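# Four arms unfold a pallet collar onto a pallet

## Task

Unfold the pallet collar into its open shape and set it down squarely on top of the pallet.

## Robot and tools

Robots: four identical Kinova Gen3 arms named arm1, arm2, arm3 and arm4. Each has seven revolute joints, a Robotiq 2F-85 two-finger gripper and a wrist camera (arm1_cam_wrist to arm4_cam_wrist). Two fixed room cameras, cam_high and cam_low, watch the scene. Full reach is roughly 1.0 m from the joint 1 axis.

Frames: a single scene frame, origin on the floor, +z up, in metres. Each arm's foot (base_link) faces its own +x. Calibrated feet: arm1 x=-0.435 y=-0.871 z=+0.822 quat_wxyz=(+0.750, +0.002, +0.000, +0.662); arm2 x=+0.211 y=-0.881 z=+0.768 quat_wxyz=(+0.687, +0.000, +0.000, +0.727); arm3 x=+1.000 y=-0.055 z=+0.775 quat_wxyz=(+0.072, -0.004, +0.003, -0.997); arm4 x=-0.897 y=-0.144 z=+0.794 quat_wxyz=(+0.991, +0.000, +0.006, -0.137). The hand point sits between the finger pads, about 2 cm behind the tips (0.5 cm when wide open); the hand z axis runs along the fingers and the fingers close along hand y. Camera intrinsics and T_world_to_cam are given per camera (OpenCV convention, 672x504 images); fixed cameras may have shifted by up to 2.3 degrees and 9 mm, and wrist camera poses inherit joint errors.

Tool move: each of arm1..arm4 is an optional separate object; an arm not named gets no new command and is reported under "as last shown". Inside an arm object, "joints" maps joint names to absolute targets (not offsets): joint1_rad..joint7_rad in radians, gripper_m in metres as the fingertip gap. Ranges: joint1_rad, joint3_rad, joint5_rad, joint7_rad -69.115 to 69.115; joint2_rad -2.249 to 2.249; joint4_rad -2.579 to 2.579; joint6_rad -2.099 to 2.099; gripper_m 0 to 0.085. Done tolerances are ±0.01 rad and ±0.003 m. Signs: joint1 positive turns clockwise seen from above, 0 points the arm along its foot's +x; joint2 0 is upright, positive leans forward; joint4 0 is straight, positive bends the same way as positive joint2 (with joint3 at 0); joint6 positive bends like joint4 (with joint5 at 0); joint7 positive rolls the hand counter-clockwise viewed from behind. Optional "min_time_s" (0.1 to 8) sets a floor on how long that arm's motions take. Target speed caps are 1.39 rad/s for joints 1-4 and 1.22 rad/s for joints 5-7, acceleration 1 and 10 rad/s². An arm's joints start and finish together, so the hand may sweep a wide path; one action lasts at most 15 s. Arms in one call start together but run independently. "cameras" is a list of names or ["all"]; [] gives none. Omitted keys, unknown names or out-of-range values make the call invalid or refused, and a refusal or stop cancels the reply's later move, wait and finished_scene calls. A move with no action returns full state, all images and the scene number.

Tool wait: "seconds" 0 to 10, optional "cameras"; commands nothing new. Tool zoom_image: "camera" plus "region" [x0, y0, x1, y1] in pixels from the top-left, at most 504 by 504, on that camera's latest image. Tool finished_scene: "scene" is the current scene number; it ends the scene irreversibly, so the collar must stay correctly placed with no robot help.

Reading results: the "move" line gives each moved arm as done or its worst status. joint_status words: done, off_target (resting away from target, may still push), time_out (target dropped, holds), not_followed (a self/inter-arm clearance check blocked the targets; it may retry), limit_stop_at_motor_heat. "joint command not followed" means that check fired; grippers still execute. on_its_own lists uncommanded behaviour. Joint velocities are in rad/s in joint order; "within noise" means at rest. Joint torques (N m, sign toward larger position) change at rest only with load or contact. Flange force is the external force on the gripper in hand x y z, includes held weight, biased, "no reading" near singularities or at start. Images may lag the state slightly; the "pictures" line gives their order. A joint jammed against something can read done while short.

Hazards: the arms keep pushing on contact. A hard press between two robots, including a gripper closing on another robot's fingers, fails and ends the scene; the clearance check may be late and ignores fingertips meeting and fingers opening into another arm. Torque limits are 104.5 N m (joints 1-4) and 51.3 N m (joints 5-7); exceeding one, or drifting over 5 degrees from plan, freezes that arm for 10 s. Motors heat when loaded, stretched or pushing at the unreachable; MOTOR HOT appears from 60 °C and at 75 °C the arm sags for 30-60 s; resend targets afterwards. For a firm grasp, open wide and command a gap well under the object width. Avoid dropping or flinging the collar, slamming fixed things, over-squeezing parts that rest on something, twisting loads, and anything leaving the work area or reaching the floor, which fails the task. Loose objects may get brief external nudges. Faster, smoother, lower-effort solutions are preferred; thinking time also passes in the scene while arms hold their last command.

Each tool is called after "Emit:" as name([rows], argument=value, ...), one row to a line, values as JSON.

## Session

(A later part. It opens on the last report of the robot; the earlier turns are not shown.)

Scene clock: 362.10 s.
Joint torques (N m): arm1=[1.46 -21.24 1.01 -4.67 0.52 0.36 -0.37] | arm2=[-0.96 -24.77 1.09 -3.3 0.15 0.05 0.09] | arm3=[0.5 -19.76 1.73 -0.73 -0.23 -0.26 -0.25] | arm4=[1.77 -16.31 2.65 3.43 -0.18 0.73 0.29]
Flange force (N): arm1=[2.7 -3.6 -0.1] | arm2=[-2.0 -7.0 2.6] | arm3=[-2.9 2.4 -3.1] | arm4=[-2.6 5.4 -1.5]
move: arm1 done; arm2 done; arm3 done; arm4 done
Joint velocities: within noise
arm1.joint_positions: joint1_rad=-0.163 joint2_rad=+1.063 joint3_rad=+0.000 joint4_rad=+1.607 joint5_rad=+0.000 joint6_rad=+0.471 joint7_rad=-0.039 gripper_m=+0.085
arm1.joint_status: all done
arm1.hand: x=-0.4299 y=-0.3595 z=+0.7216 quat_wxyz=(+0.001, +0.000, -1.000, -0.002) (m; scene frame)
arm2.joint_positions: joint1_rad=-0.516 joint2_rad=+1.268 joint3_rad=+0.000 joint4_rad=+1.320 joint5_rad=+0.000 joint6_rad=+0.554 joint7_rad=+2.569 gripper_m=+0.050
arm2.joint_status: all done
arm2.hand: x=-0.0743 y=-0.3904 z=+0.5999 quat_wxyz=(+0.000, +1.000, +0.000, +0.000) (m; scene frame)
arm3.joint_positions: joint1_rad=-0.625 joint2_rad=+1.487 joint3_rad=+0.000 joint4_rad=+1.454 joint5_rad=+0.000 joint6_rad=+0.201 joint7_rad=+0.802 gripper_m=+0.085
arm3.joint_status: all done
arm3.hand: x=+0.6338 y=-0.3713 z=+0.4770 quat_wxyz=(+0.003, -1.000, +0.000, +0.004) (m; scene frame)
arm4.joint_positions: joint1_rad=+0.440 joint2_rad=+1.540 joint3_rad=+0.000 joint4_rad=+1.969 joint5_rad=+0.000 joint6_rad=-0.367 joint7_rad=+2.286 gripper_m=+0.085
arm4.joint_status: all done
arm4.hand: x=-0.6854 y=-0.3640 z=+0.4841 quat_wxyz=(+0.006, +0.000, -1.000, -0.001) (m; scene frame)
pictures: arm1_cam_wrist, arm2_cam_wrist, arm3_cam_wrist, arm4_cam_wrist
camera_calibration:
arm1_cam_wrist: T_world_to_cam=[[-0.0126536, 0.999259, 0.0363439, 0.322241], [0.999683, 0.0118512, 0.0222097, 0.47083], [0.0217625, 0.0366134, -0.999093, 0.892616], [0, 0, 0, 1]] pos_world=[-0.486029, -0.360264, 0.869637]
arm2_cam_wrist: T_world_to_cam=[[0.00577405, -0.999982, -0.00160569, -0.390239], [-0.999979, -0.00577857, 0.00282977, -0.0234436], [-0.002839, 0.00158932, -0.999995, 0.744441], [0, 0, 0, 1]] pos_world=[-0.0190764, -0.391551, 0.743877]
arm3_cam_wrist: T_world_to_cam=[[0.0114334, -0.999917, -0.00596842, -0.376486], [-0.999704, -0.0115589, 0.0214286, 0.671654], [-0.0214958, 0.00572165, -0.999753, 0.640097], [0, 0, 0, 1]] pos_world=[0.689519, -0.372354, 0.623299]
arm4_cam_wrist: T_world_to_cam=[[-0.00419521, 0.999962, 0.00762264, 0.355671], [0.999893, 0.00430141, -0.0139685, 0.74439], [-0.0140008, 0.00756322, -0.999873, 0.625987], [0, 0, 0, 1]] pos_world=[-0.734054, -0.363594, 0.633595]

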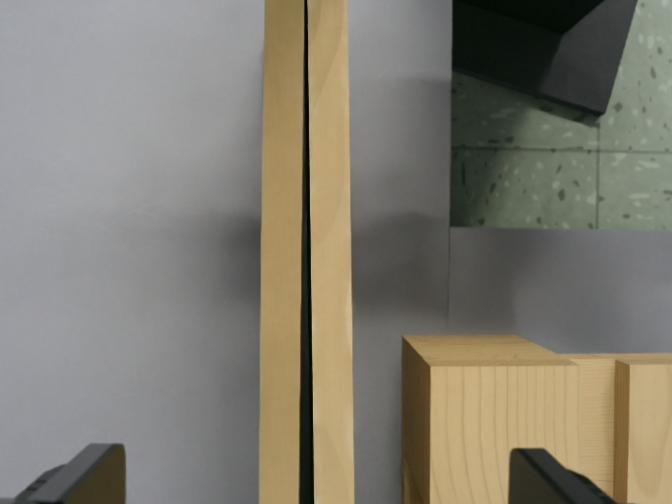

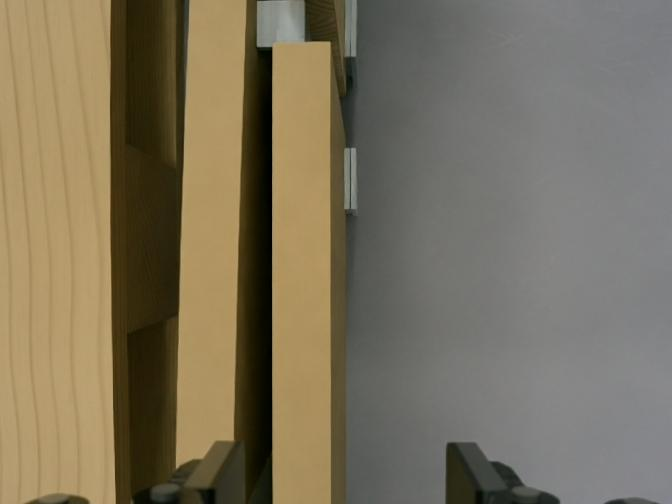

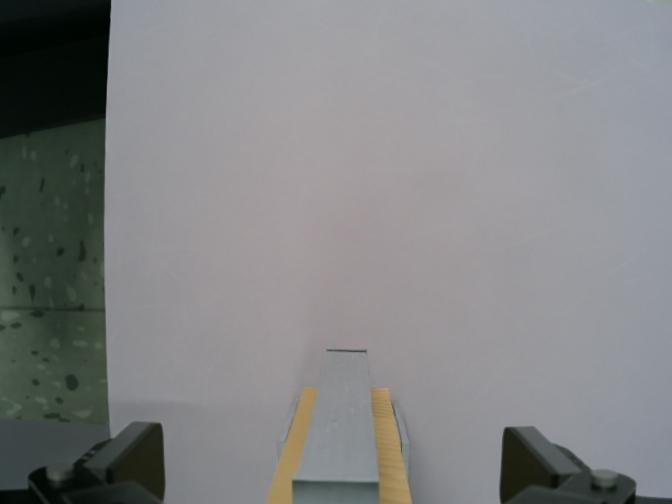

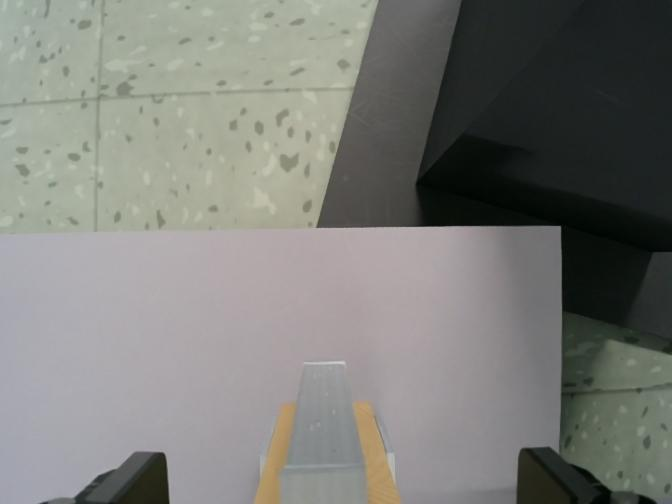

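Emit:
move(arm2={"joints": {"joint1_rad": -0.5131, "joint2_rad": 1.3989, "joint4_rad": 1.2288, "joint6_rad": 0.5139, "joint7_rad": 2.5719}, "min_time_s": 1.2}, arm3={"joints": {"gripper_m": 0.034}, "min_time_s": 1.2}, arm4={"joints": {"gripper_m": 0.034}, "min_time_s": 1.2}, cameras=["arm2_cam_wrist", "cam_low"])

Emit:
zoom_image(camera="arm2_cam_wrist", region=[120, 380, 320, 504])

Scene clock: 370.17 s.
Joint torques (N m): arm1=[1.41 -21.28 0.97 -4.73 0.51 0.36 -0.34] | arm2=[-0.84 -24.99 1.09 -3 0.13 0.07 0.06] | arm3=[0.51 -19.78 1.71 -0.72 -0.23 -0.27 -0.25] | arm4=[0.15 -19.58 0.08 0.62 0.36 -0.79 0.44]
Flange force (N): arm1=[2.6 -3.8 0.0] | arm2=[-2.1 -6.9 3.1] | arm3=[-2.9 2.4 -3.0] | arm4=[4.0 5.2 -0.2]
move: arm2 done; arm3 done; arm4 done
Joint velocities: within noise
arm1: as last shown
arm2.joint_positions: joint1_rad=-0.513 joint2_rad=+1.399 joint3_rad=+0.000 joint4_rad=+1.229 joint5_rad=+0.000 joint6_rad=+0.514 joint7_rad=+2.572 gripper_m=+0.050
arm2.joint_status: all done
arm2.hand: x=-0.0743 y=-0.3877 z=+0.5399 quat_wxyz=(+0.000, +1.000, +0.000, +0.000) (m; scene frame)
arm3.joint_positions: joint1_rad=-0.625 joint2_rad=+1.487 joint3_rad=+0.000 joint4_rad=+1.454 joint5_rad=+0.000 joint6_rad=+0.201 joint7_rad=+0.802 gripper_m=+0.034
arm3.joint_status: all done
arm3.hand: x=+0.6338 y=-0.3713 z=+0.4770 quat_wxyz=(+0.003, -1.000, +0.000, +0.004) (m; scene frame)
arm4.joint_positions: joint1_rad=+0.440 joint2_rad=+1.540 joint3_rad=+0.000 joint4_rad=+1.969 joint5_rad=+0.000 joint6_rad=-0.367 joint7_rad=+2.286 gripper_m=+0.034
arm4.joint_status: all done
arm4.hand: x=-0.6854 y=-0.3640 z=+0.4841 quat_wxyz=(+0.006, +0.000, -1.000, -0.001) (m; scene frame)
pictures: arm2_cam_wrist, cam_low
camera_calibration:
arm2_cam_wrist: T_world_to_cam=[[0.00567407, -0.999983, -0.00160625, -0.387738], [-0.99998, -0.00567861, 0.00283135, -0.0232211], [-0.00284042, 0.00159015, -0.999995, 0.684438], [0, 0, 0, 1]] pos_world=[-0.0190765, -0.388951, 0.683877]

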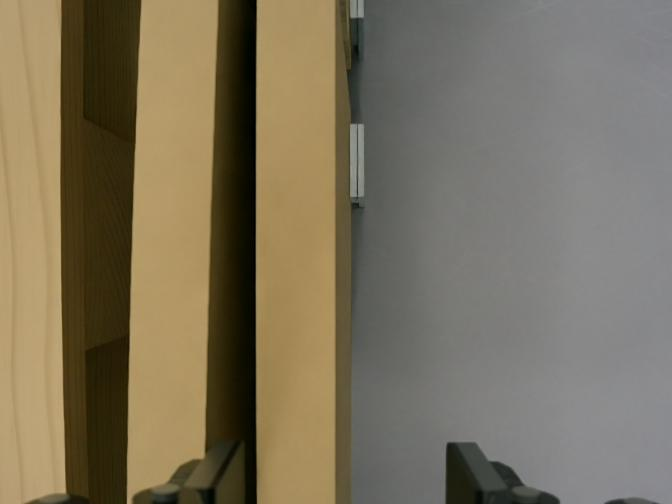

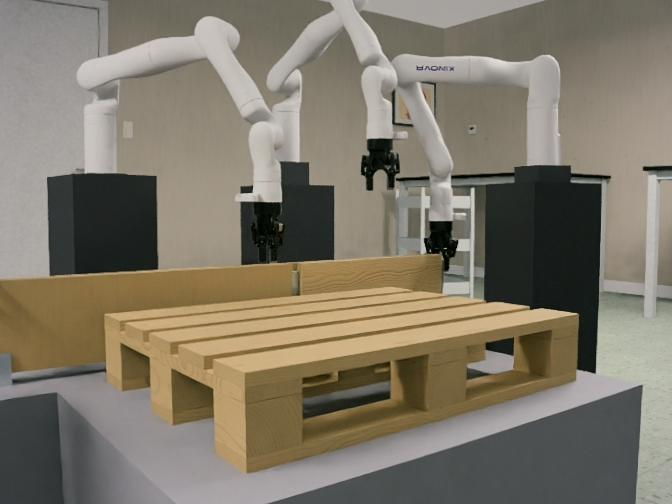

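Scaled by 2.520.

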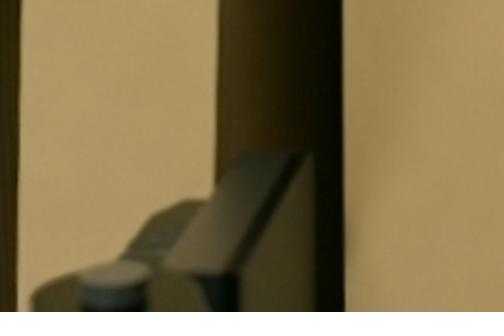

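Emit:
move(arm2={"joints": {"joint1_rad": -0.5131, "joint2_rad": 1.4725, "joint4_rad": 1.1704, "joint6_rad": 0.4987, "joint7_rad": 2.5719}, "min_time_s": 1.0}, cameras=["arm2_cam_wrist"])

Scene clock: 372.73 s.
Joint torques (N m): arm1=[1.4 -21.31 1.02 -4.69 0.51 0.34 -0.37] | arm2=[-0.66 -25.27 1.34 -3.27 0.19 -0.06 0.03] | arm3=[0.49 -19.79 1.74 -0.74 -0.23 -0.26 -0.22] | arm4=[1.08 -18.02 1.6 1.65 0.02 -0.16 0.36]
Flange force (N): arm1=[2.6 -3.6 0.0] | arm2=[-1.8 -5.9 3.2] | arm3=[-2.8 2.4 -3.0] | arm4=[0.9 6.0 -1.6]
move: arm2 done
Joint velocities: within noise
arm1, arm3, arm4: as last shown
arm2.joint_positions: joint1_rad=-0.513 joint2_rad=+1.472 joint3_rad=+0.000 joint4_rad=+1.170 joint5_rad=+0.000 joint6_rad=+0.499 joint7_rad=+2.572 gripper_m=+0.050
arm2.joint_status: all done
arm2.hand: x=-0.0743 y=-0.3877 z=+0.5069 quat_wxyz=(+0.000, +1.000, +0.000, +0.000) (m; scene frame)
pictures: arm2_cam_wrist
camera_calibration:
arm2_cam_wrist: T_world_to_cam=[[0.00577546, -0.999982, -0.00160626, -0.387688], [-0.999979, -0.00578015, 0.00292975, -0.0232308], [-0.00293898, 0.00158931, -0.999994, 0.651436], [0, 0, 0, 1]] pos_world=[-0.0190767, -0.388851, 0.650877]

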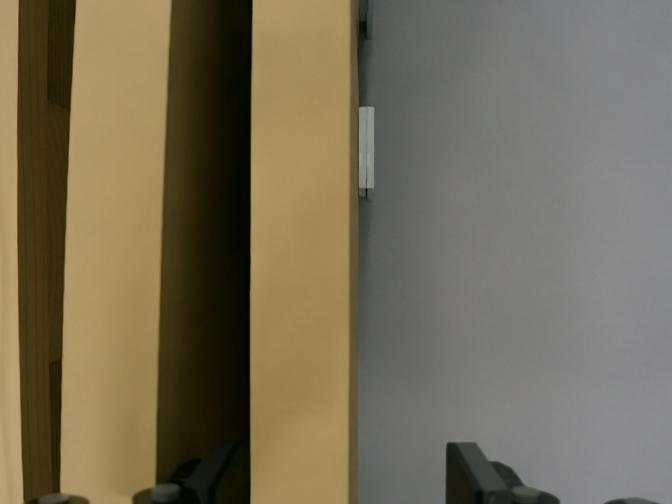

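Emit:
move(arm2={"joints": {"gripper_m": 0.003}, "min_time_s": 0.8}, cameras=["arm1_cam_wrist", "arm2_cam_wrist"])

Scene clock: 374.70 s.
Joint torques (N m): arm1=[1.41 -21.26 0.99 -4.72 0.53 0.34 -0.34] | arm2=[-3.65 -16.28 -1.83 1.23 -0.18 1.35 0.51] | arm3=[0.62 -19.58 1.88 -0.49 -0.22 -0.16 -0.23] | arm4=[-0.17 -17.55 -0.77 2.5 0.47 0.23 0.39]
Flange force (N): arm1=[2.6 -3.8 -0.1] | arm2=[-0.7 -12.6 -8.0] | arm3=[-3.0 2.8 -3.0] | arm4=[2.6 2.1 -0.7]
move: arm2 off_target
Joint velocities: within noise
arm1, arm3, arm4: as last shown
arm2.joint_positions: joint1_rad=-0.513 joint2_rad=+1.472 joint3_rad=+0.000 joint4_rad=+1.170 joint5_rad=+0.000 joint6_rad=+0.499 joint7_rad=+2.572 gripper_m=+0.018
arm2.joint_status: gripper_m off_target (ended at +0.018, target +0.003)
arm2.hand: x=-0.0743 y=-0.3877 z=+0.5069 quat_wxyz=(+0.000, +1.000, +0.000, +0.000) (m; scene frame)
pictures: arm1_cam_wrist, arm2_cam_wrist
camera_calibration:
arm1_cam_wrist: T_world_to_cam=[[-0.0126536, 0.999259, 0.0363439, 0.322241], [0.999683, 0.0118512, 0.0222097, 0.47083], [0.0217625, 0.0366134, -0.999093, 0.892616], [0, 0, 0, 1]] pos_world=[-0.486029, -0.360264, 0.869637]
arm2_cam_wrist: T_world_to_cam=[[0.00577546, -0.999982, -0.00160626, -0.387688], [-0.999979, -0.00578015, 0.00292975, -0.0232308], [-0.00293898, 0.00158931, -0.999994, 0.651436], [0, 0, 0, 1]] pos_world=[-0.0190767, -0.388851, 0.650877]

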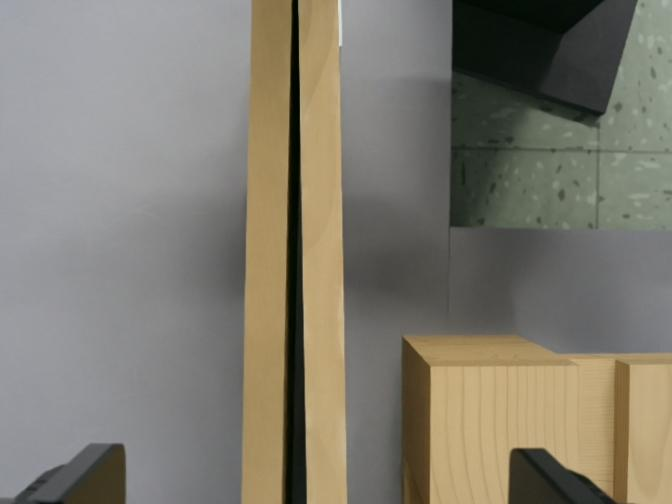

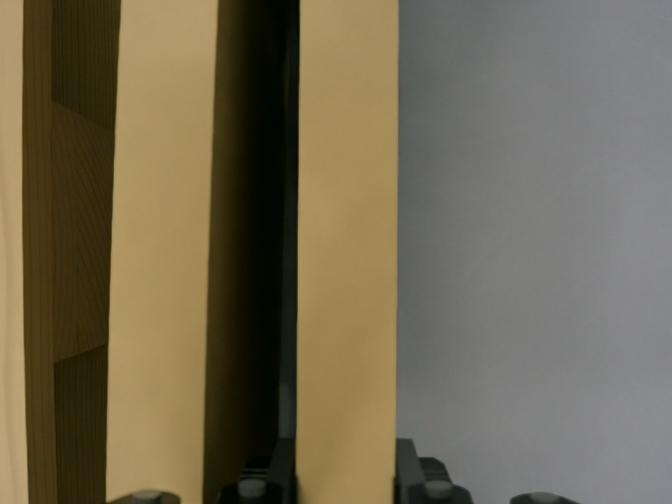

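Emit:
move(arm2={"joints": {"joint1_rad": -0.538, "joint2_rad": 1.4465, "joint4_rad": 1.2749, "joint6_rad": 0.4202, "joint7_rad": 2.5034}, "min_time_s": 1.5}, cameras=["arm1_cam_wrist", "arm2_cam_wrist", "arm3_cam_wrist", "arm4_cam_wrist"])

Scene clock: 380.37 s.
Joint torques (N m): arm1=[1.41 -21.3 1 -4.7 0.5 0.35 -0.36] | arm2=[0.11 -14.72 1.52 6.64 0.46 4.84 0.51] | arm3=[0.74 -19.42 2.01 -0.42 -0.2 -0.1 -0.24] | arm4=[1.17 -15.33 1.36 4.71 0.05 1.36 0.31]
Flange force (N): arm1=[2.6 -3.7 0.0] | arm2=[-11.4 -15.4 0.0] | arm3=[-2.9 3.1 -3.2] | arm4=[-2.7 2.6 -0.9]
move: arm2 done
Joint velocities: within noise
arm1, arm3, arm4: as last shown
arm2.joint_positions: joint1_rad=-0.538 joint2_rad=+1.447 joint3_rad=+0.000 joint4_rad=+1.275 joint5_rad=+0.000 joint6_rad=+0.420 joint7_rad=+2.503 gripper_m=+0.018
arm2.joint_status: all done
arm2.hand: x=-0.0734 y=-0.4143 z=+0.5068 quat_wxyz=(+0.000, +1.000, -0.022, +0.000) (m; scene frame)
pictures: arm1_cam_wrist, arm2_cam_wrist, arm3_cam_wrist, arm4_cam_wrist
camera_calibration:
arm1_cam_wrist: T_world_to_cam=[[-0.0126536, 0.999259, 0.0363439, 0.322241], [0.999683, 0.0118512, 0.0222097, 0.47083], [0.0217625, 0.0366134, -0.999093, 0.892616], [0, 0, 0, 1]] pos_world=[-0.486029, -0.360264, 0.869637]
arm2_cam_wrist: T_world_to_cam=[[-0.0377298, -0.999287, -0.00155684, -0.417297], [-0.999284, 0.0377252, 0.00291006, -0.00443637], [-0.00284926, 0.00166552, -0.999995, 0.651418], [0, 0, 0, 1]] pos_world=[-0.0183216, -0.417916, 0.650777]
arm3_cam_wrist: T_world_to_cam=[[0.0114334, -0.999917, -0.00596842, -0.376486], [-0.999704, -0.0115589, 0.0214286, 0.671654], [-0.0214958, 0.00572165, -0.999753, 0.640097], [0, 0, 0, 1]] pos_world=[0.689519, -0.372354, 0.623299]
arm4_cam_wrist: T_world_to_cam=[[-0.00419359, 0.999961, 0.00772261, 0.355609], [0.999893, 0.00430118, -0.0139681, 0.744389], [-0.0140008, 0.00766321, -0.999873, 0.626023], [0, 0, 0, 1]] pos_world=[-0.734054, -0.363594, 0.633595]

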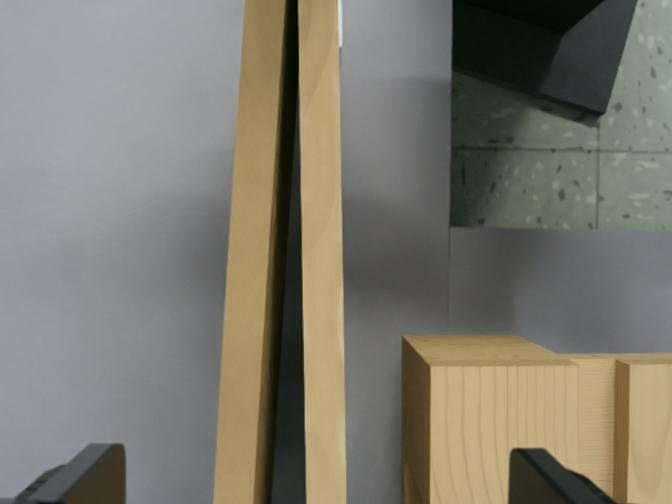

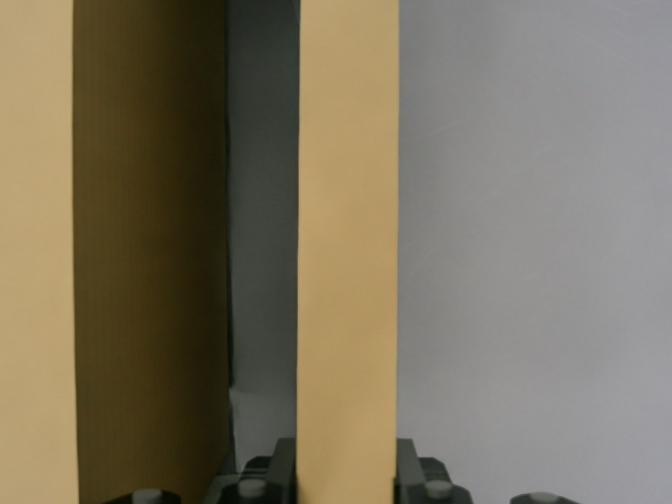

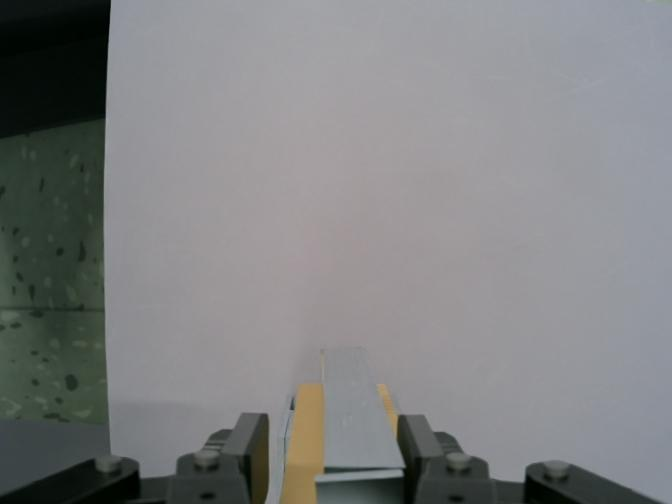

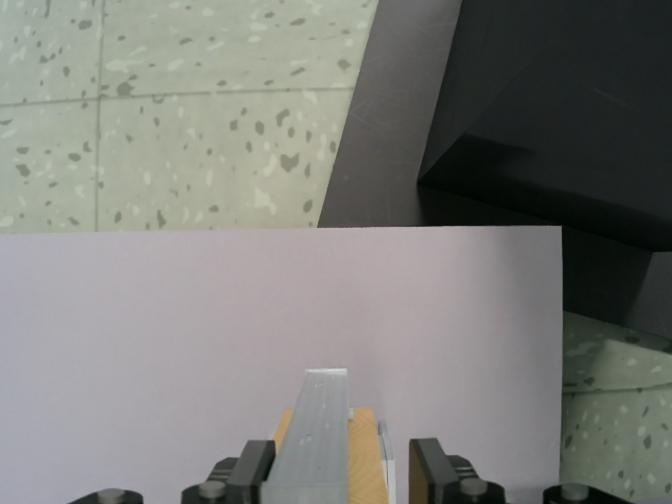

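Emit:
move(arm2={"joints": {"joint1_rad": -0.5776, "joint2_rad": 1.4169, "joint4_rad": 1.4147, "joint6_rad": 0.31, "joint7_rad": 2.4114}, "min_time_s": 2.0}, arm3={"joints": {"joint1_rad": -0.6428, "joint2_rad": 1.4933, "joint4_rad": 1.4081, "joint6_rad": 0.2402, "joint7_rad": 0.7838}, "min_time_s": 2.0}, arm4={"joints": {"joint1_rad": 0.4697, "joint2_rad": 1.5286, "joint4_rad": 1.936, "joint6_rad": -0.323, "joint7_rad": 2.3152}, "min_time_s": 2.0}, cameras=["all"])

Scene clock: 386.73 s.
Joint torques (N m): arm1=[1.41 -21.28 0.98 -4.7 0.5 0.34 -0.33] | arm2=[5.15 -14.28 6.24 10.52 -0.14 6.7 -0.79] | arm3=[8.78 -22.5 10.97 -8.27 0.33 -3.91 -0.75] | arm4=[0.67 -17.57 0.87 1.62 0.16 0.09 0.42]
Flange force (N): arm1=[2.7 -3.7 0.0] | arm2=[-21.5 -13.5 7.2] | arm3=[18.9 3.9 -13.4] | arm4=[1.1 4.6 -2.7]
move: arm2 done; arm3 done; arm4 done
Joint velocities: within noise
arm1: as last shown
arm2.joint_positions: joint1_rad=-0.578 joint2_rad=+1.417 joint3_rad=+0.000 joint4_rad=+1.415 joint5_rad=+0.000 joint6_rad=+0.310 joint7_rad=+2.411 gripper_m=+0.018
arm2.joint_status: all done
arm2.hand: x=-0.0714 y=-0.4534 z=+0.5067 quat_wxyz=(+0.000, +0.999, -0.048, +0.000) (m; scene frame)
arm3.joint_positions: joint1_rad=-0.643 joint2_rad=+1.493 joint3_rad=+0.000 joint4_rad=+1.408 joint5_rad=+0.000 joint6_rad=+0.240 joint7_rad=+0.784 gripper_m=+0.034
arm3.joint_status: all done
arm3.hand: x=+0.6308 y=-0.3864 z=+0.4769 quat_wxyz=(+0.003, -1.000, +0.000, +0.004) (m; scene frame)
arm4.joint_positions: joint1_rad=+0.470 joint2_rad=+1.529 joint3_rad=+0.000 joint4_rad=+1.936 joint5_rad=+0.000 joint6_rad=-0.323 joint7_rad=+2.315 gripper_m=+0.034
arm4.joint_status: all done
arm4.hand: x=-0.6825 y=-0.3789 z=+0.4840 quat_wxyz=(+0.006, +0.000, -1.000, -0.001) (m; scene frame)
pictures: arm1_cam_wrist, arm2_cam_wrist, arm3_cam_wrist, arm4_cam_wrist, cam_high, cam_low
camera_calibration:
arm1_cam_wrist: T_world_to_cam=[[-0.0126536, 0.999259, 0.0363439, 0.322241], [0.999683, 0.0118512, 0.0222097, 0.47083], [0.0217625, 0.0366134, -0.999093, 0.892616], [0, 0, 0, 1]] pos_world=[-0.486029, -0.360264, 0.869637]
arm2_cam_wrist: T_world_to_cam=[[-0.0901402, -0.995928, -0.00159781, -0.458453], [-0.995925, 0.0901353, 0.00291913, 0.0230446], [-0.00276323, 0.00185443, -0.999994, 0.651581], [0, 0, 0, 1]] pos_world=[-0.0165739, -0.459872, 0.650777]
arm3_cam_wrist: T_world_to_cam=[[0.011334, -0.999918, -0.00596592, -0.391384], [-0.999705, -0.0114594, 0.021429, 0.668521], [-0.0214957, 0.00572129, -0.999753, 0.640118], [0, 0, 0, 1]] pos_world=[0.686519, -0.387354, 0.623299]
arm4_cam_wrist: T_world_to_cam=[[-0.00419311, 0.999961, 0.00772261, 0.370521], [0.999893, 0.0043007, -0.0139681, 0.741552], [-0.0140008, 0.00766321, -0.999873, 0.626078], [0, 0, 0, 1]] pos_world=[-0.731154, -0.378494, 0.633495]

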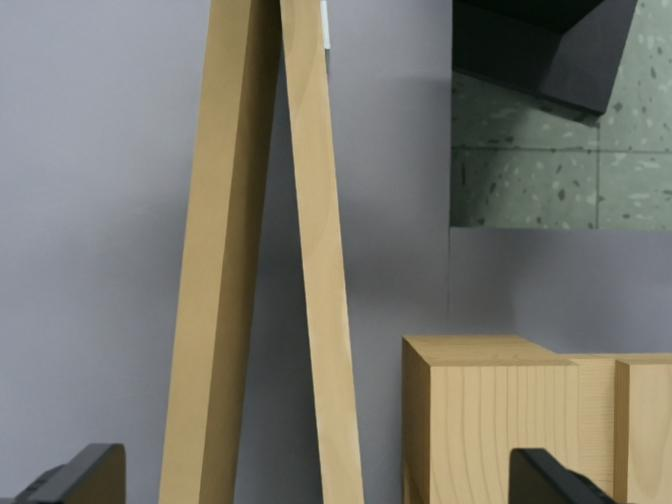

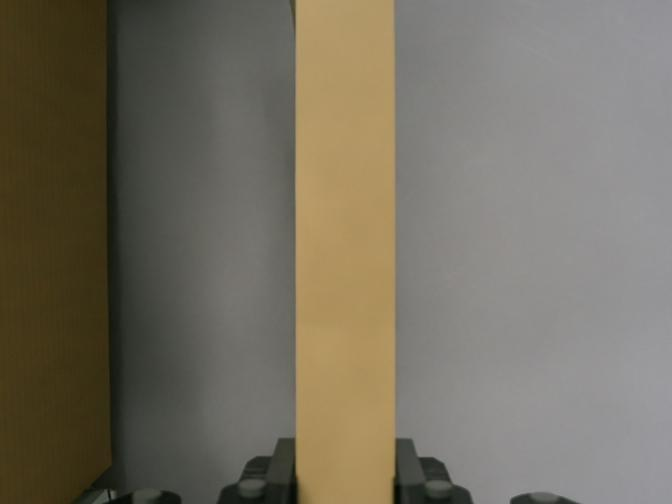

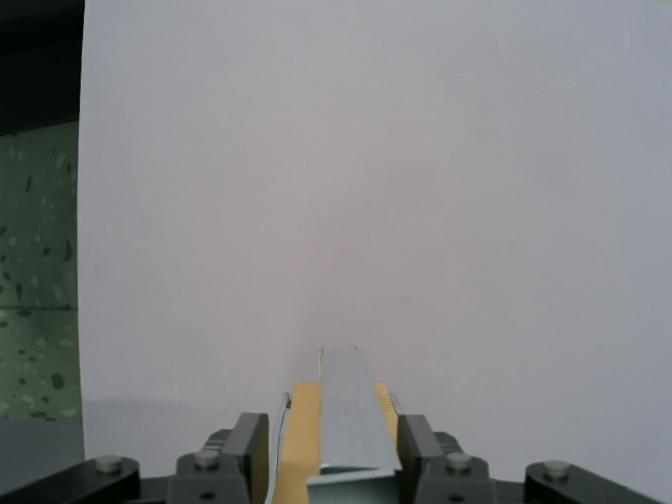

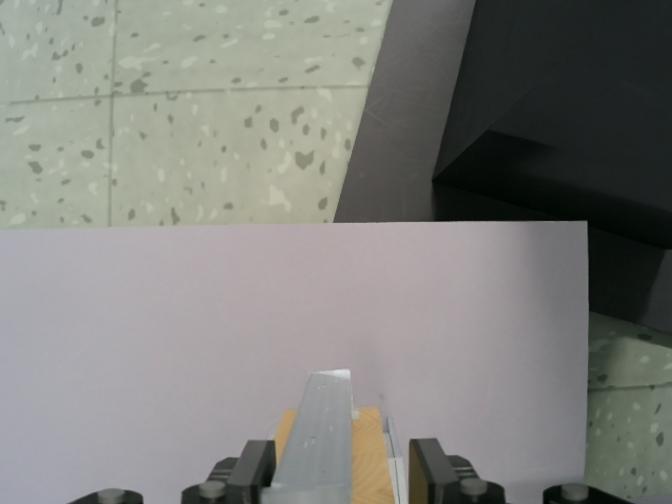

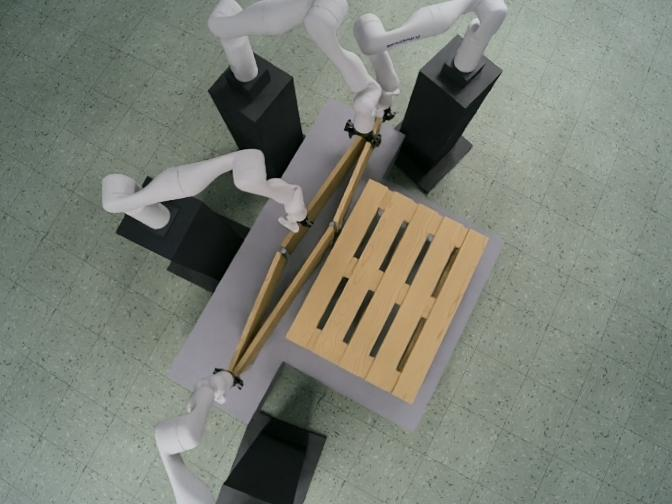

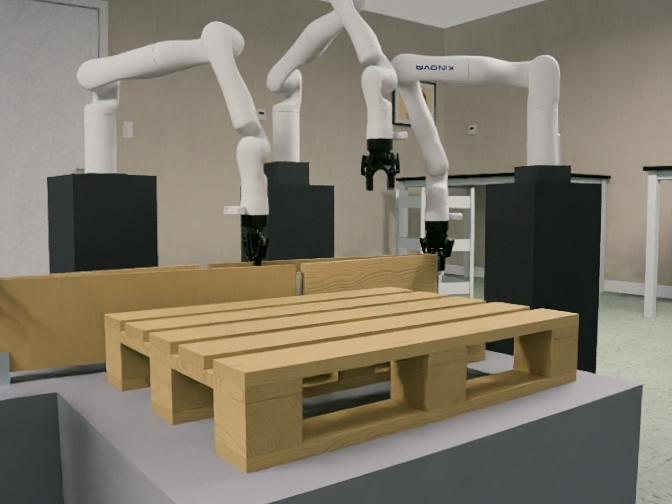

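Emit:
move(arm3={"joints": {"gripper_m": 0.085}}, arm4={"joints": {"gripper_m": 0.085}})

Emit:
move(arm1={"joints": {"joint1_rad": -0.2716, "joint2_rad": 0.5294, "joint4_rad": 2.4271, "joint6_rad": 0.1851, "joint7_rad": -0.147}}, arm3={"joints": {"joint2_rad": 1.2134, "joint4_rad": 1.6043, "joint6_rad": 0.3239}}, arm4={"joints": {"joint2_rad": 1.2297, "joint4_rad": 2.1557, "joint6_rad": -0.2438}})

Emit:
move(arm3={"joints": {"joint1_rad": -0.4925, "joint2_rad": 1.3824, "joint4_rad": 0.9183, "joint6_rad": 0.8409, "joint7_rad": 1.0493}}, arm4={"joints": {"joint1_rad": 0.0136, "joint2_rad": 1.3162, "joint4_rad": 1.1575, "joint6_rad": 0.6679, "joint7_rad": 1.9638}}, cameras=["all"])

Scene clock: 402.20 s.
Joint torques (N m): arm1=[1.43 -21.31 1.02 -4.75 0.51 0.36 -0.33] | arm2=[6.08 -15.93 8.03 5.52 0.25 3.63 -0.72] | arm3=[2.4 -25.31 3.69 -5.81 -0.3 -2.41 -0.49] | arm4=[1.79 -16.69 2.6 3.05 -0.22 0.75 0.29]
Flange force (N): arm1=[2.7 -3.9 0.0] | arm2=[-17.4 -5.5 0.4] | arm3=[5.5 -0.7 -1.3] | arm4=[-2.5 5.2 -1.4]
move: arm3 done; arm4 done
Joint velocities: within noise
arm1, arm2: as last shown
arm2.hand: x=-0.0715 y=-0.4534 z=+0.5068 quat_wxyz=(+0.000, +0.999, -0.048, +0.000) (m; scene frame)
arm3.joint_positions: joint1_rad=-0.643 joint2_rad=+1.493 joint3_rad=+0.000 joint4_rad=+1.408 joint5_rad=+0.000 joint6_rad=+0.240 joint7_rad=+0.784 gripper_m=+0.085
arm3.joint_status: all done
arm3.hand: x=+0.6307 y=-0.3864 z=+0.4770 quat_wxyz=(+0.003, -1.000, +0.000, +0.004) (m; scene frame)
arm4.joint_positions: joint1_rad=+0.470 joint2_rad=+1.529 joint3_rad=+0.000 joint4_rad=+1.936 joint5_rad=+0.000 joint6_rad=-0.323 joint7_rad=+2.315 gripper_m=+0.085
arm4.joint_status: all done
arm4.hand: x=-0.6825 y=-0.3789 z=+0.4840 quat_wxyz=(+0.006, +0.000, -1.000, -0.001) (m; scene frame)
pictures: none

Scene clock: 404.37 s.
Joint torques (N m): arm1=[1.49 -10.94 0.86 -2.44 0.54 0.34 -0.35] | arm2=[5.07 -16.58 6.95 5.25 0.16 3.37 -0.77] | arm3=[0.47 -19.65 1.69 -1.77 -0.25 -0.23 -0.23] | arm4=[1.73 -16.3 2.59 2.43 -0.19 0.72 0.29]
Flange force (N): arm1=[5.3 -4.5 -0.5] | arm2=[-16.1 -7.0 1.3] | arm3=[-2.5 2.0 -3.9] | arm4=[-2.5 5.2 -0.8]
move: arm1 done; arm3 done; arm4 done
Joint velocities: within noise
arm1.joint_positions: joint1_rad=-0.272 joint2_rad=+0.529 joint3_rad=+0.000 joint4_rad=+2.427 joint5_rad=+0.000 joint6_rad=+0.185 joint7_rad=-0.147 gripper_m=+0.085
arm1.joint_status: all done
arm1.hand: x=-0.4497 y=-0.5998 z=+0.8507 quat_wxyz=(+0.001, +0.000, -1.000, -0.002) (m; scene frame)
arm2: as last shown
arm3.joint_positions: joint1_rad=-0.643 joint2_rad=+1.213 joint3_rad=+0.000 joint4_rad=+1.604 joint5_rad=+0.000 joint6_rad=+0.324 joint7_rad=+0.784 gripper_m=+0.085
arm3.joint_status: all done
arm3.hand: x=+0.6319 y=-0.3870 z=+0.5989 quat_wxyz=(+0.003, -1.000, +0.000, +0.004) (m; scene frame)
arm4.joint_positions: joint1_rad=+0.470 joint2_rad=+1.230 joint3_rad=+0.000 joint4_rad=+2.156 joint5_rad=+0.000 joint6_rad=-0.244 joint7_rad=+2.315 gripper_m=+0.085
arm4.joint_status: all done
arm4.hand: x=-0.6810 y=-0.3791 z=+0.6001 quat_wxyz=(+0.006, +0.000, -1.000, -0.001) (m; scene frame)
pictures: none

Scene clock: 406.70 s.
Joint torques (N m): arm1=[1.43 -10.95 0.86 -2.38 0.52 0.33 -0.34] | arm2=[5.01 -16.58 6.95 5.27 0.16 3.4 -0.71] | arm3=[0.51 -24.2 1.72 -5.69 -0.25 -0.24 -0.24] | arm4=[1.74 -24.37 2.58 -5.18 -0.12 0.75 0.25]
Flange force (N): arm1=[5.1 -4.3 -0.6] | arm2=[-16.1 -7.0 1.4] | arm3=[-1.7 0.8 -3.7] | arm4=[1.1 3.7 -0.9]
move: arm3 done; arm4 done
Joint velocities: within noise
arm1, arm2: as last shown
arm3.joint_positions: joint1_rad=-0.493 joint2_rad=+1.382 joint3_rad=+0.000 joint4_rad=+0.918 joint5_rad=+0.000 joint6_rad=+0.841 joint7_rad=+1.049 gripper_m=+0.085
arm3.joint_status: all done
arm3.hand: x=+0.4631 y=-0.4198 z=+0.6201 quat_wxyz=(+0.003, -0.998, -0.058, +0.004) (m; scene frame)
arm4.joint_positions: joint1_rad=+0.014 joint2_rad=+1.316 joint3_rad=+0.000 joint4_rad=+1.157 joint5_rad=+0.000 joint6_rad=+0.668 joint7_rad=+1.964 gripper_m=+0.085
arm4.joint_status: all done
arm4.hand: x=-0.3298 y=-0.3387 z=+0.6191 quat_wxyz=(+0.006, +0.052, -0.999, -0.001) (m; scene frame)
pictures: arm1_cam_wrist, arm2_cam_wrist, arm3_cam_wrist, arm4_cam_wrist, cam_high, cam_low
camera_calibration:
arm1_cam_wrist: T_world_to_cam=[[-0.0126536, 0.999259, 0.0363439, 0.55742], [0.999683, 0.0118512, 0.0222097, 0.490604], [0.0217625, 0.0366134, -0.999093, 1.03083], [0, 0, 0, 1]] pos_world=[-0.505829, -0.600564, 0.998737]
arm2_cam_wrist: T_world_to_cam=[[-0.0901418, -0.995928, -0.00159782, -0.458453], [-0.995925, 0.0901369, 0.00291916, 0.0230453], [-0.00276325, 0.00185444, -0.999994, 0.651581], [0, 0, 0, 1]] pos_world=[-0.0165739, -0.459872, 0.650777]
arm3_cam_wrist: T_world_to_cam=[[0.126251, -0.991974, -0.00689223, -0.471421], [-0.991768, -0.126368, 0.0206551, 0.445955], [-0.0213603, 0.00422776, -0.999763, 0.779143], [0, 0, 0, 1]] pos_world=[0.518444, -0.414577, 0.766498]
arm4_cam_wrist: T_world_to_cam=[[-0.1087, 0.994034, 0.00898008, 0.293549], [0.993966, 0.108817, -0.0138, 0.423869], [-0.0146949, 0.00742584, -0.999864, 0.765487], [0, 0, 0, 1]] pos_world=[-0.378154, -0.343606, 0.768597]

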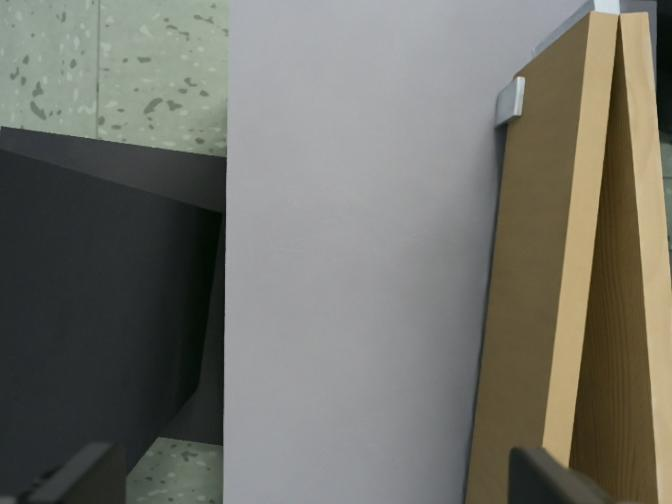

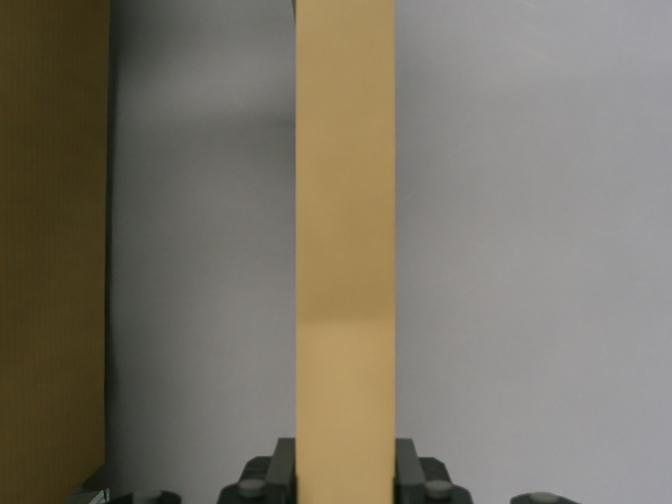

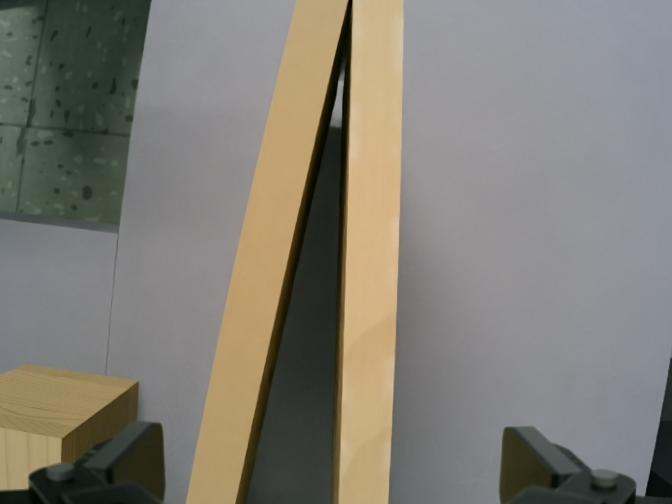

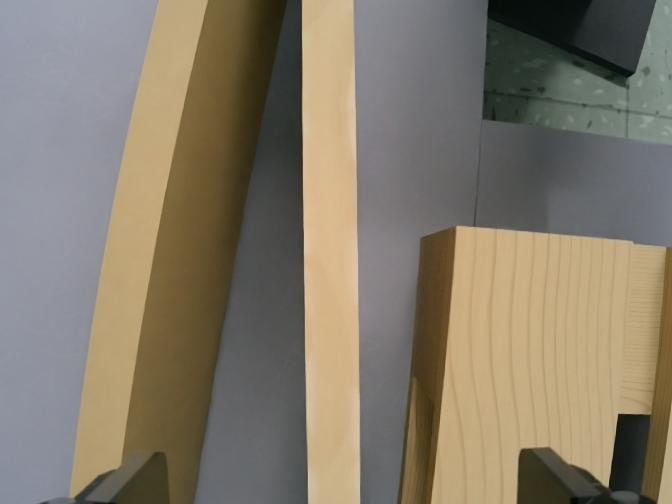

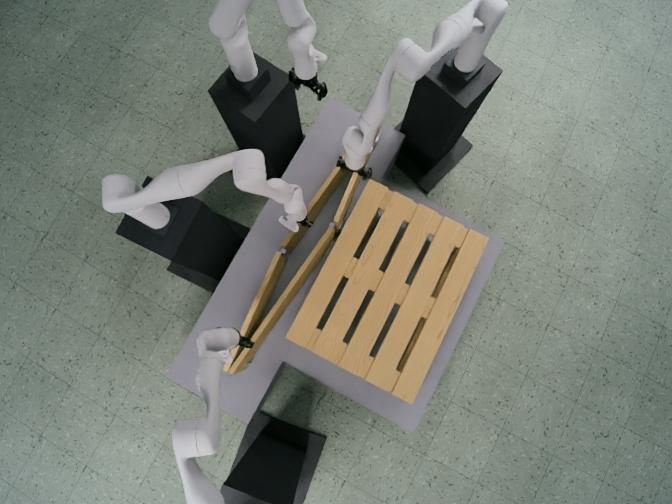

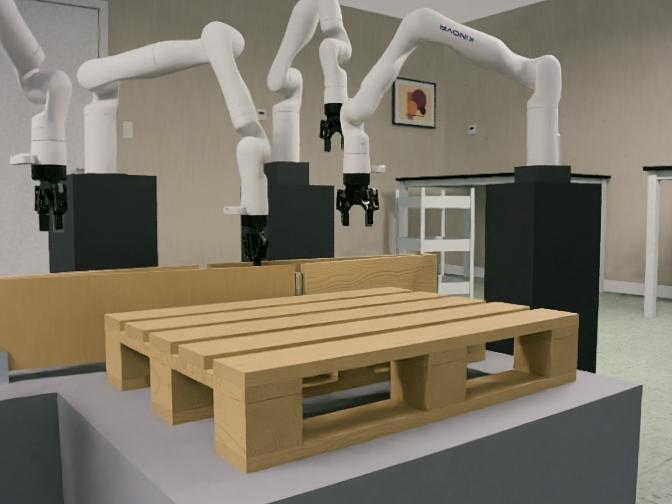

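Emit:
move(arm3={"joints": {"joint1_rad": -0.5072, "joint2_rad": 1.5324, "joint4_rad": 0.7784, "joint6_rad": 0.8308, "joint7_rad": 1.0006, "gripper_m": 0.05}}, arm4={"joints": {"joint1_rad": 0.0171, "joint2_rad": 1.453, "joint4_rad": 1.0595, "joint6_rad": 0.6291, "joint7_rad": 1.9813, "gripper_m": 0.05}}, cameras=["arm3_cam_wrist", "arm4_cam_wrist"])

Scene clock: 416.13 s.
Joint torques (N m): arm1=[1.44 -10.93 0.87 -2.37 0.51 0.33 -0.35] | arm2=[5.03 -16.7 6.9 5.2 0.18 3.4 -0.71] | arm3=[0.51 -24.48 1.72 -5.61 -0.23 -0.25 -0.24] | arm4=[1.74 -24.56 2.56 -4.97 -0.16 0.74 0.3]
Flange force (N): arm1=[5.1 -4.3 -0.7] | arm2=[-16.0 -6.8 1.5] | arm3=[-2.1 1.1 -3.4] | arm4=[1.4 4.0 -1.3]
move: arm3 done; arm4 done
Joint velocities: within noise
arm1, arm2: as last shown
arm3.joint_positions: joint1_rad=-0.507 joint2_rad=+1.532 joint3_rad=+0.000 joint4_rad=+0.778 joint5_rad=+0.000 joint6_rad=+0.831 joint7_rad=+1.001 gripper_m=+0.050
arm3.joint_status: all done
arm3.hand: x=+0.4640 y=-0.4303 z=+0.5550 quat_wxyz=(+0.003, -0.999, -0.041, +0.004) (m; scene frame)
arm4.joint_positions: joint1_rad=+0.017 joint2_rad=+1.453 joint3_rad=+0.000 joint4_rad=+1.060 joint5_rad=+0.000 joint6_rad=+0.629 joint7_rad=+1.981 gripper_m=+0.050
arm4.joint_status: all done
arm4.hand: x=-0.3304 y=-0.3409 z=+0.5552 quat_wxyz=(+0.006, +0.059, -0.998, -0.001) (m; scene frame)
pictures: arm3_cam_wrist, arm4_cam_wrist
camera_calibration:
arm3_cam_wrist: T_world_to_cam=[[0.0924498, -0.995696, -0.00657989, -0.468519], [-0.995485, -0.092569, 0.0209881, 0.462947], [-0.0215068, 0.00460984, -0.999758, 0.71437], [0, 0, 0, 1]] pos_world=[0.519535, -0.426941, 0.701398]
arm4_cam_wrist: T_world_to_cam=[[-0.122577, 0.992417, 0.00918011, 0.291002], [0.992351, 0.122695, -0.0136457, 0.427908], [-0.0146686, 0.00743724, -0.999865, 0.701625], [0, 0, 0, 1]] pos_world=[-0.378673, -0.346515, 0.704698]

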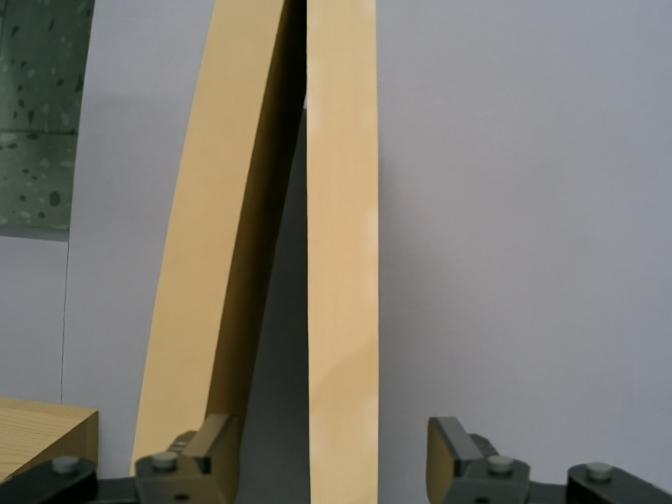

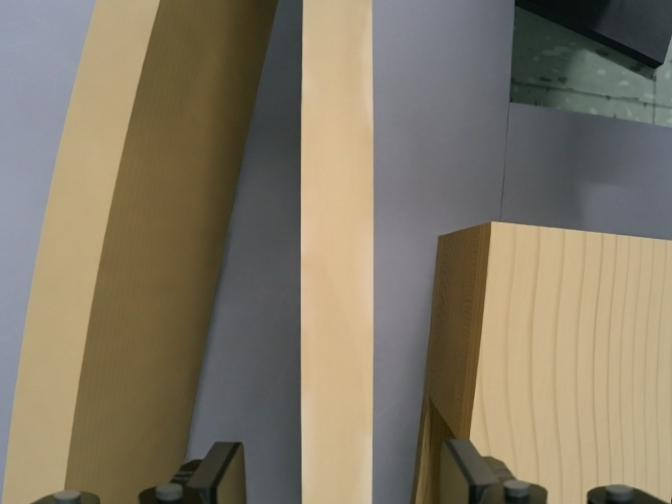

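Emit:
move(arm3={"joints": {"joint1_rad": -0.5105, "joint2_rad": 1.6506, "joint4_rad": 0.6485, "joint6_rad": 0.8425, "joint7_rad": 0.9973}, "min_time_s": 1.2}, arm4={"joints": {"joint1_rad": 0.019, "joint2_rad": 1.5756, "joint4_rad": 0.9456, "joint6_rad": 0.6204, "joint7_rad": 1.9832}, "min_time_s": 1.2}, cameras=["arm3_cam_wrist", "arm4_cam_wrist"])

Scene clock: 421.87 s.
Joint torques (N m): arm1=[1.42 -10.95 0.81 -2.42 0.54 0.33 -0.37] | arm2=[5.04 -16.52 7 5.17 0.12 3.34 -0.78] | arm3=[0.54 -24.48 1.73 -5.65 -0.23 -0.25 -0.22] | arm4=[1.72 -24.59 2.55 -4.9 -0.13 0.74 0.27]
Flange force (N): arm1=[5.0 -4.4 -0.6] | arm2=[-15.9 -6.9 1.0] | arm3=[-2.4 1.4 -3.1] | arm4=[1.6 4.0 -1.7]
move: arm3 done; arm4 done
Joint velocities: within noise
arm1, arm2: as last shown
arm3.joint_positions: joint1_rad=-0.510 joint2_rad=+1.651 joint3_rad=+0.000 joint4_rad=+0.648 joint5_rad=+0.000 joint6_rad=+0.843 joint7_rad=+0.997 gripper_m=+0.050
arm3.joint_status: all done
arm3.hand: x=+0.4637 y=-0.4327 z=+0.5081 quat_wxyz=(+0.003, -0.999, -0.041, +0.004) (m; scene frame)
arm4.joint_positions: joint1_rad=+0.019 joint2_rad=+1.576 joint3_rad=+0.000 joint4_rad=+0.946 joint5_rad=+0.000 joint6_rad=+0.620 joint7_rad=+1.983 gripper_m=+0.050
arm4.joint_status: all done
arm4.hand: x=-0.3308 y=-0.3421 z=+0.5021 quat_wxyz=(+0.006, +0.059, -0.998, -0.001) (m; scene frame)
pictures: arm3_cam_wrist, arm4_cam_wrist
camera_calibration:
arm3_cam_wrist: T_world_to_cam=[[0.0924498, -0.995696, -0.00657989, -0.471091], [-0.995485, -0.092569, 0.0209881, 0.463422], [-0.0215068, 0.00460984, -0.999758, 0.667386], [0, 0, 0, 1]] pos_world=[0.519235, -0.429241, 0.654398]
arm4_cam_wrist: T_world_to_cam=[[-0.122575, 0.992417, 0.00919237, 0.292624], [0.992349, 0.122694, -0.0137449, 0.427791], [-0.0147685, 0.00743725, -0.999863, 0.648496], [0, 0, 0, 1]] pos_world=[-0.379072, -0.347715, 0.651597]

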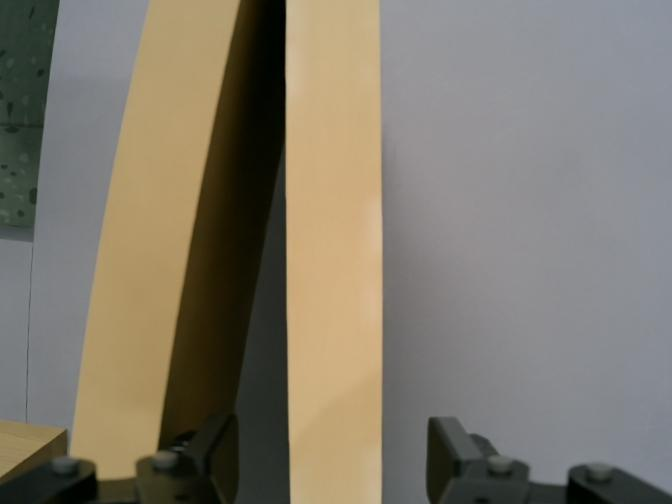

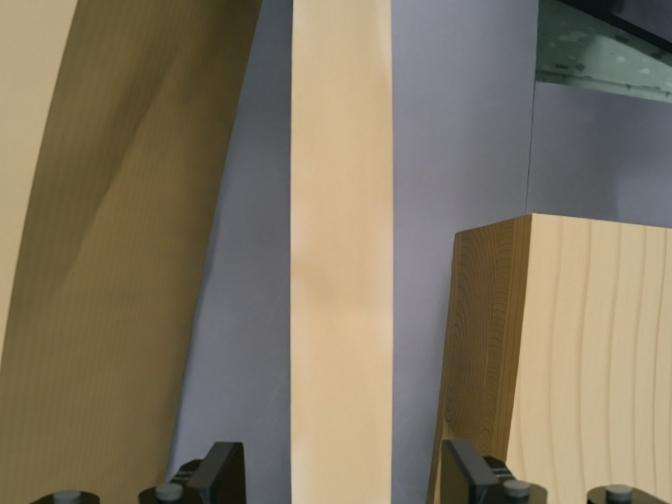

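Emit:
move(arm3={"joints": {"gripper_m": 0.0}, "min_time_s": 0.8}, arm4={"joints": {"gripper_m": 0.0}, "min_time_s": 0.8}, cameras=["arm1_cam_wrist", "arm3_cam_wrist", "arm4_cam_wrist"])

Scene clock: 423.30 s.
Joint torques (N m): arm1=[1.46 -10.9 0.85 -2.46 0.52 0.32 -0.36] | arm2=[4.29 -16.58 6.26 5.28 0.16 3.32 -0.65] | arm3=[2.07 -21.31 1.69 -6.51 -0.81 -2.29 -0.97] | arm4=[2.46 -20.88 4.69 -5.3 1.17 -0.75 0.87]
Flange force (N): arm1=[5.2 -4.5 -0.8] | arm2=[-15.3 -8.1 1.3] | arm3=[3.1 -0.5 -13.1] | arm4=[3.2 7.2 -11.5]
move: arm3 off_target; arm4 off_target
Joint velocities: within noise
arm1, arm2: as last shown
arm3.joint_positions: joint1_rad=-0.510 joint2_rad=+1.651 joint3_rad=+0.000 joint4_rad=+0.648 joint5_rad=+0.000 joint6_rad=+0.843 joint7_rad=+0.997 gripper_m=+0.018
arm3.joint_status: gripper_m off_target (ended at +0.018, target +0.000)
arm3.hand: x=+0.4637 y=-0.4327 z=+0.5081 quat_wxyz=(+0.003, -0.999, -0.041, +0.004) (m; scene frame)
arm4.joint_positions: joint1_rad=+0.019 joint2_rad=+1.576 joint3_rad=+0.000 joint4_rad=+0.946 joint5_rad=+0.000 joint6_rad=+0.620 joint7_rad=+1.983 gripper_m=+0.018
arm4.joint_status: gripper_m off_target (ended at +0.018, target +0.000)
arm4.hand: x=-0.3307 y=-0.3420 z=+0.5021 quat_wxyz=(+0.006, +0.059, -0.998, -0.001) (m; scene frame)
pictures: arm1_cam_wrist, arm3_cam_wrist, arm4_cam_wrist
camera_calibration:
arm1_cam_wrist: T_world_to_cam=[[-0.0126536, 0.999259, 0.0363439, 0.55742], [0.999683, 0.0118512, 0.0222097, 0.490604], [0.0217625, 0.0366134, -0.999093, 1.03083], [0, 0, 0, 1]] pos_world=[-0.505829, -0.600564, 0.998737]
arm3_cam_wrist: T_world_to_cam=[[0.0924498, -0.995696, -0.00657989, -0.471091], [-0.995485, -0.092569, 0.0209881, 0.463422], [-0.0215068, 0.00460984, -0.999758, 0.667386], [0, 0, 0, 1]] pos_world=[0.519235, -0.429241, 0.654398]
arm4_cam_wrist: T_world_to_cam=[[-0.122476, 0.992428, 0.00927775, 0.292511], [0.992363, 0.122595, -0.0136331, 0.427677], [-0.0146673, 0.00753716, -0.999864, 0.648569], [0, 0, 0, 1]] pos_world=[-0.379073, -0.347616, 0.651598]

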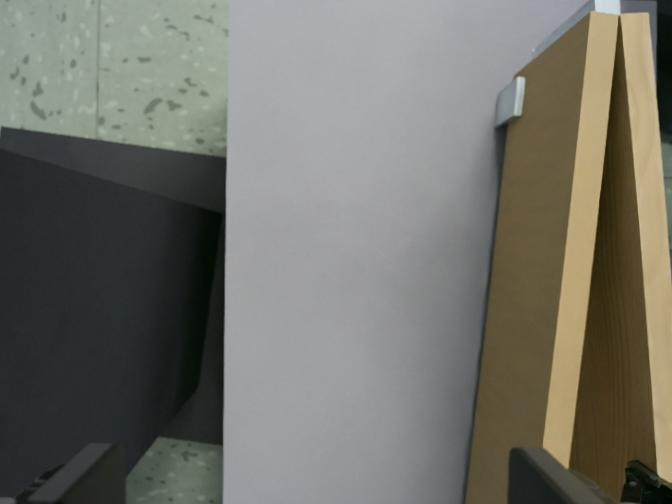

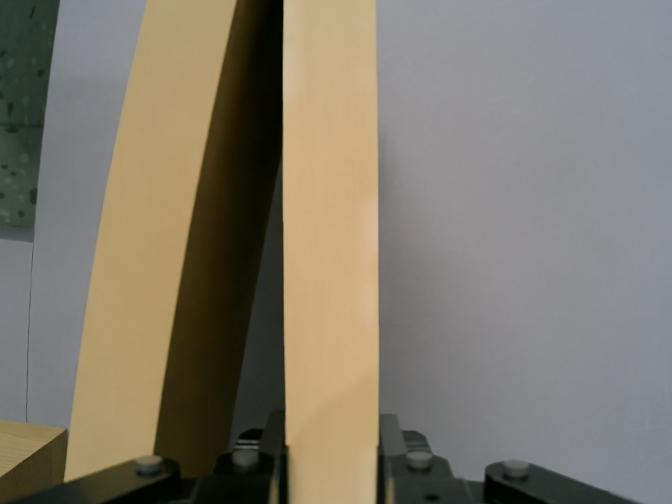

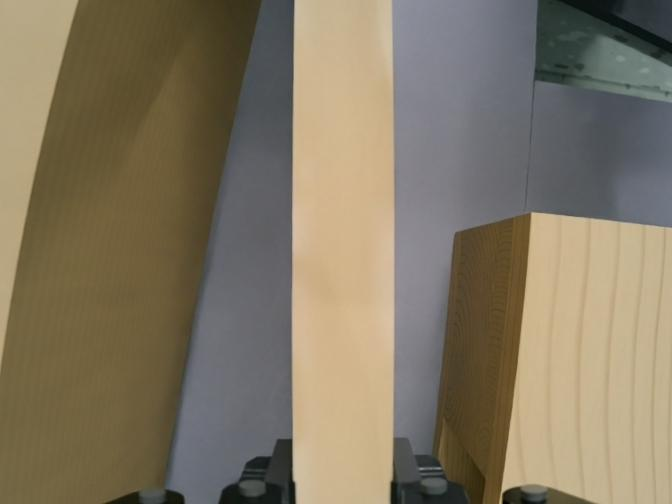

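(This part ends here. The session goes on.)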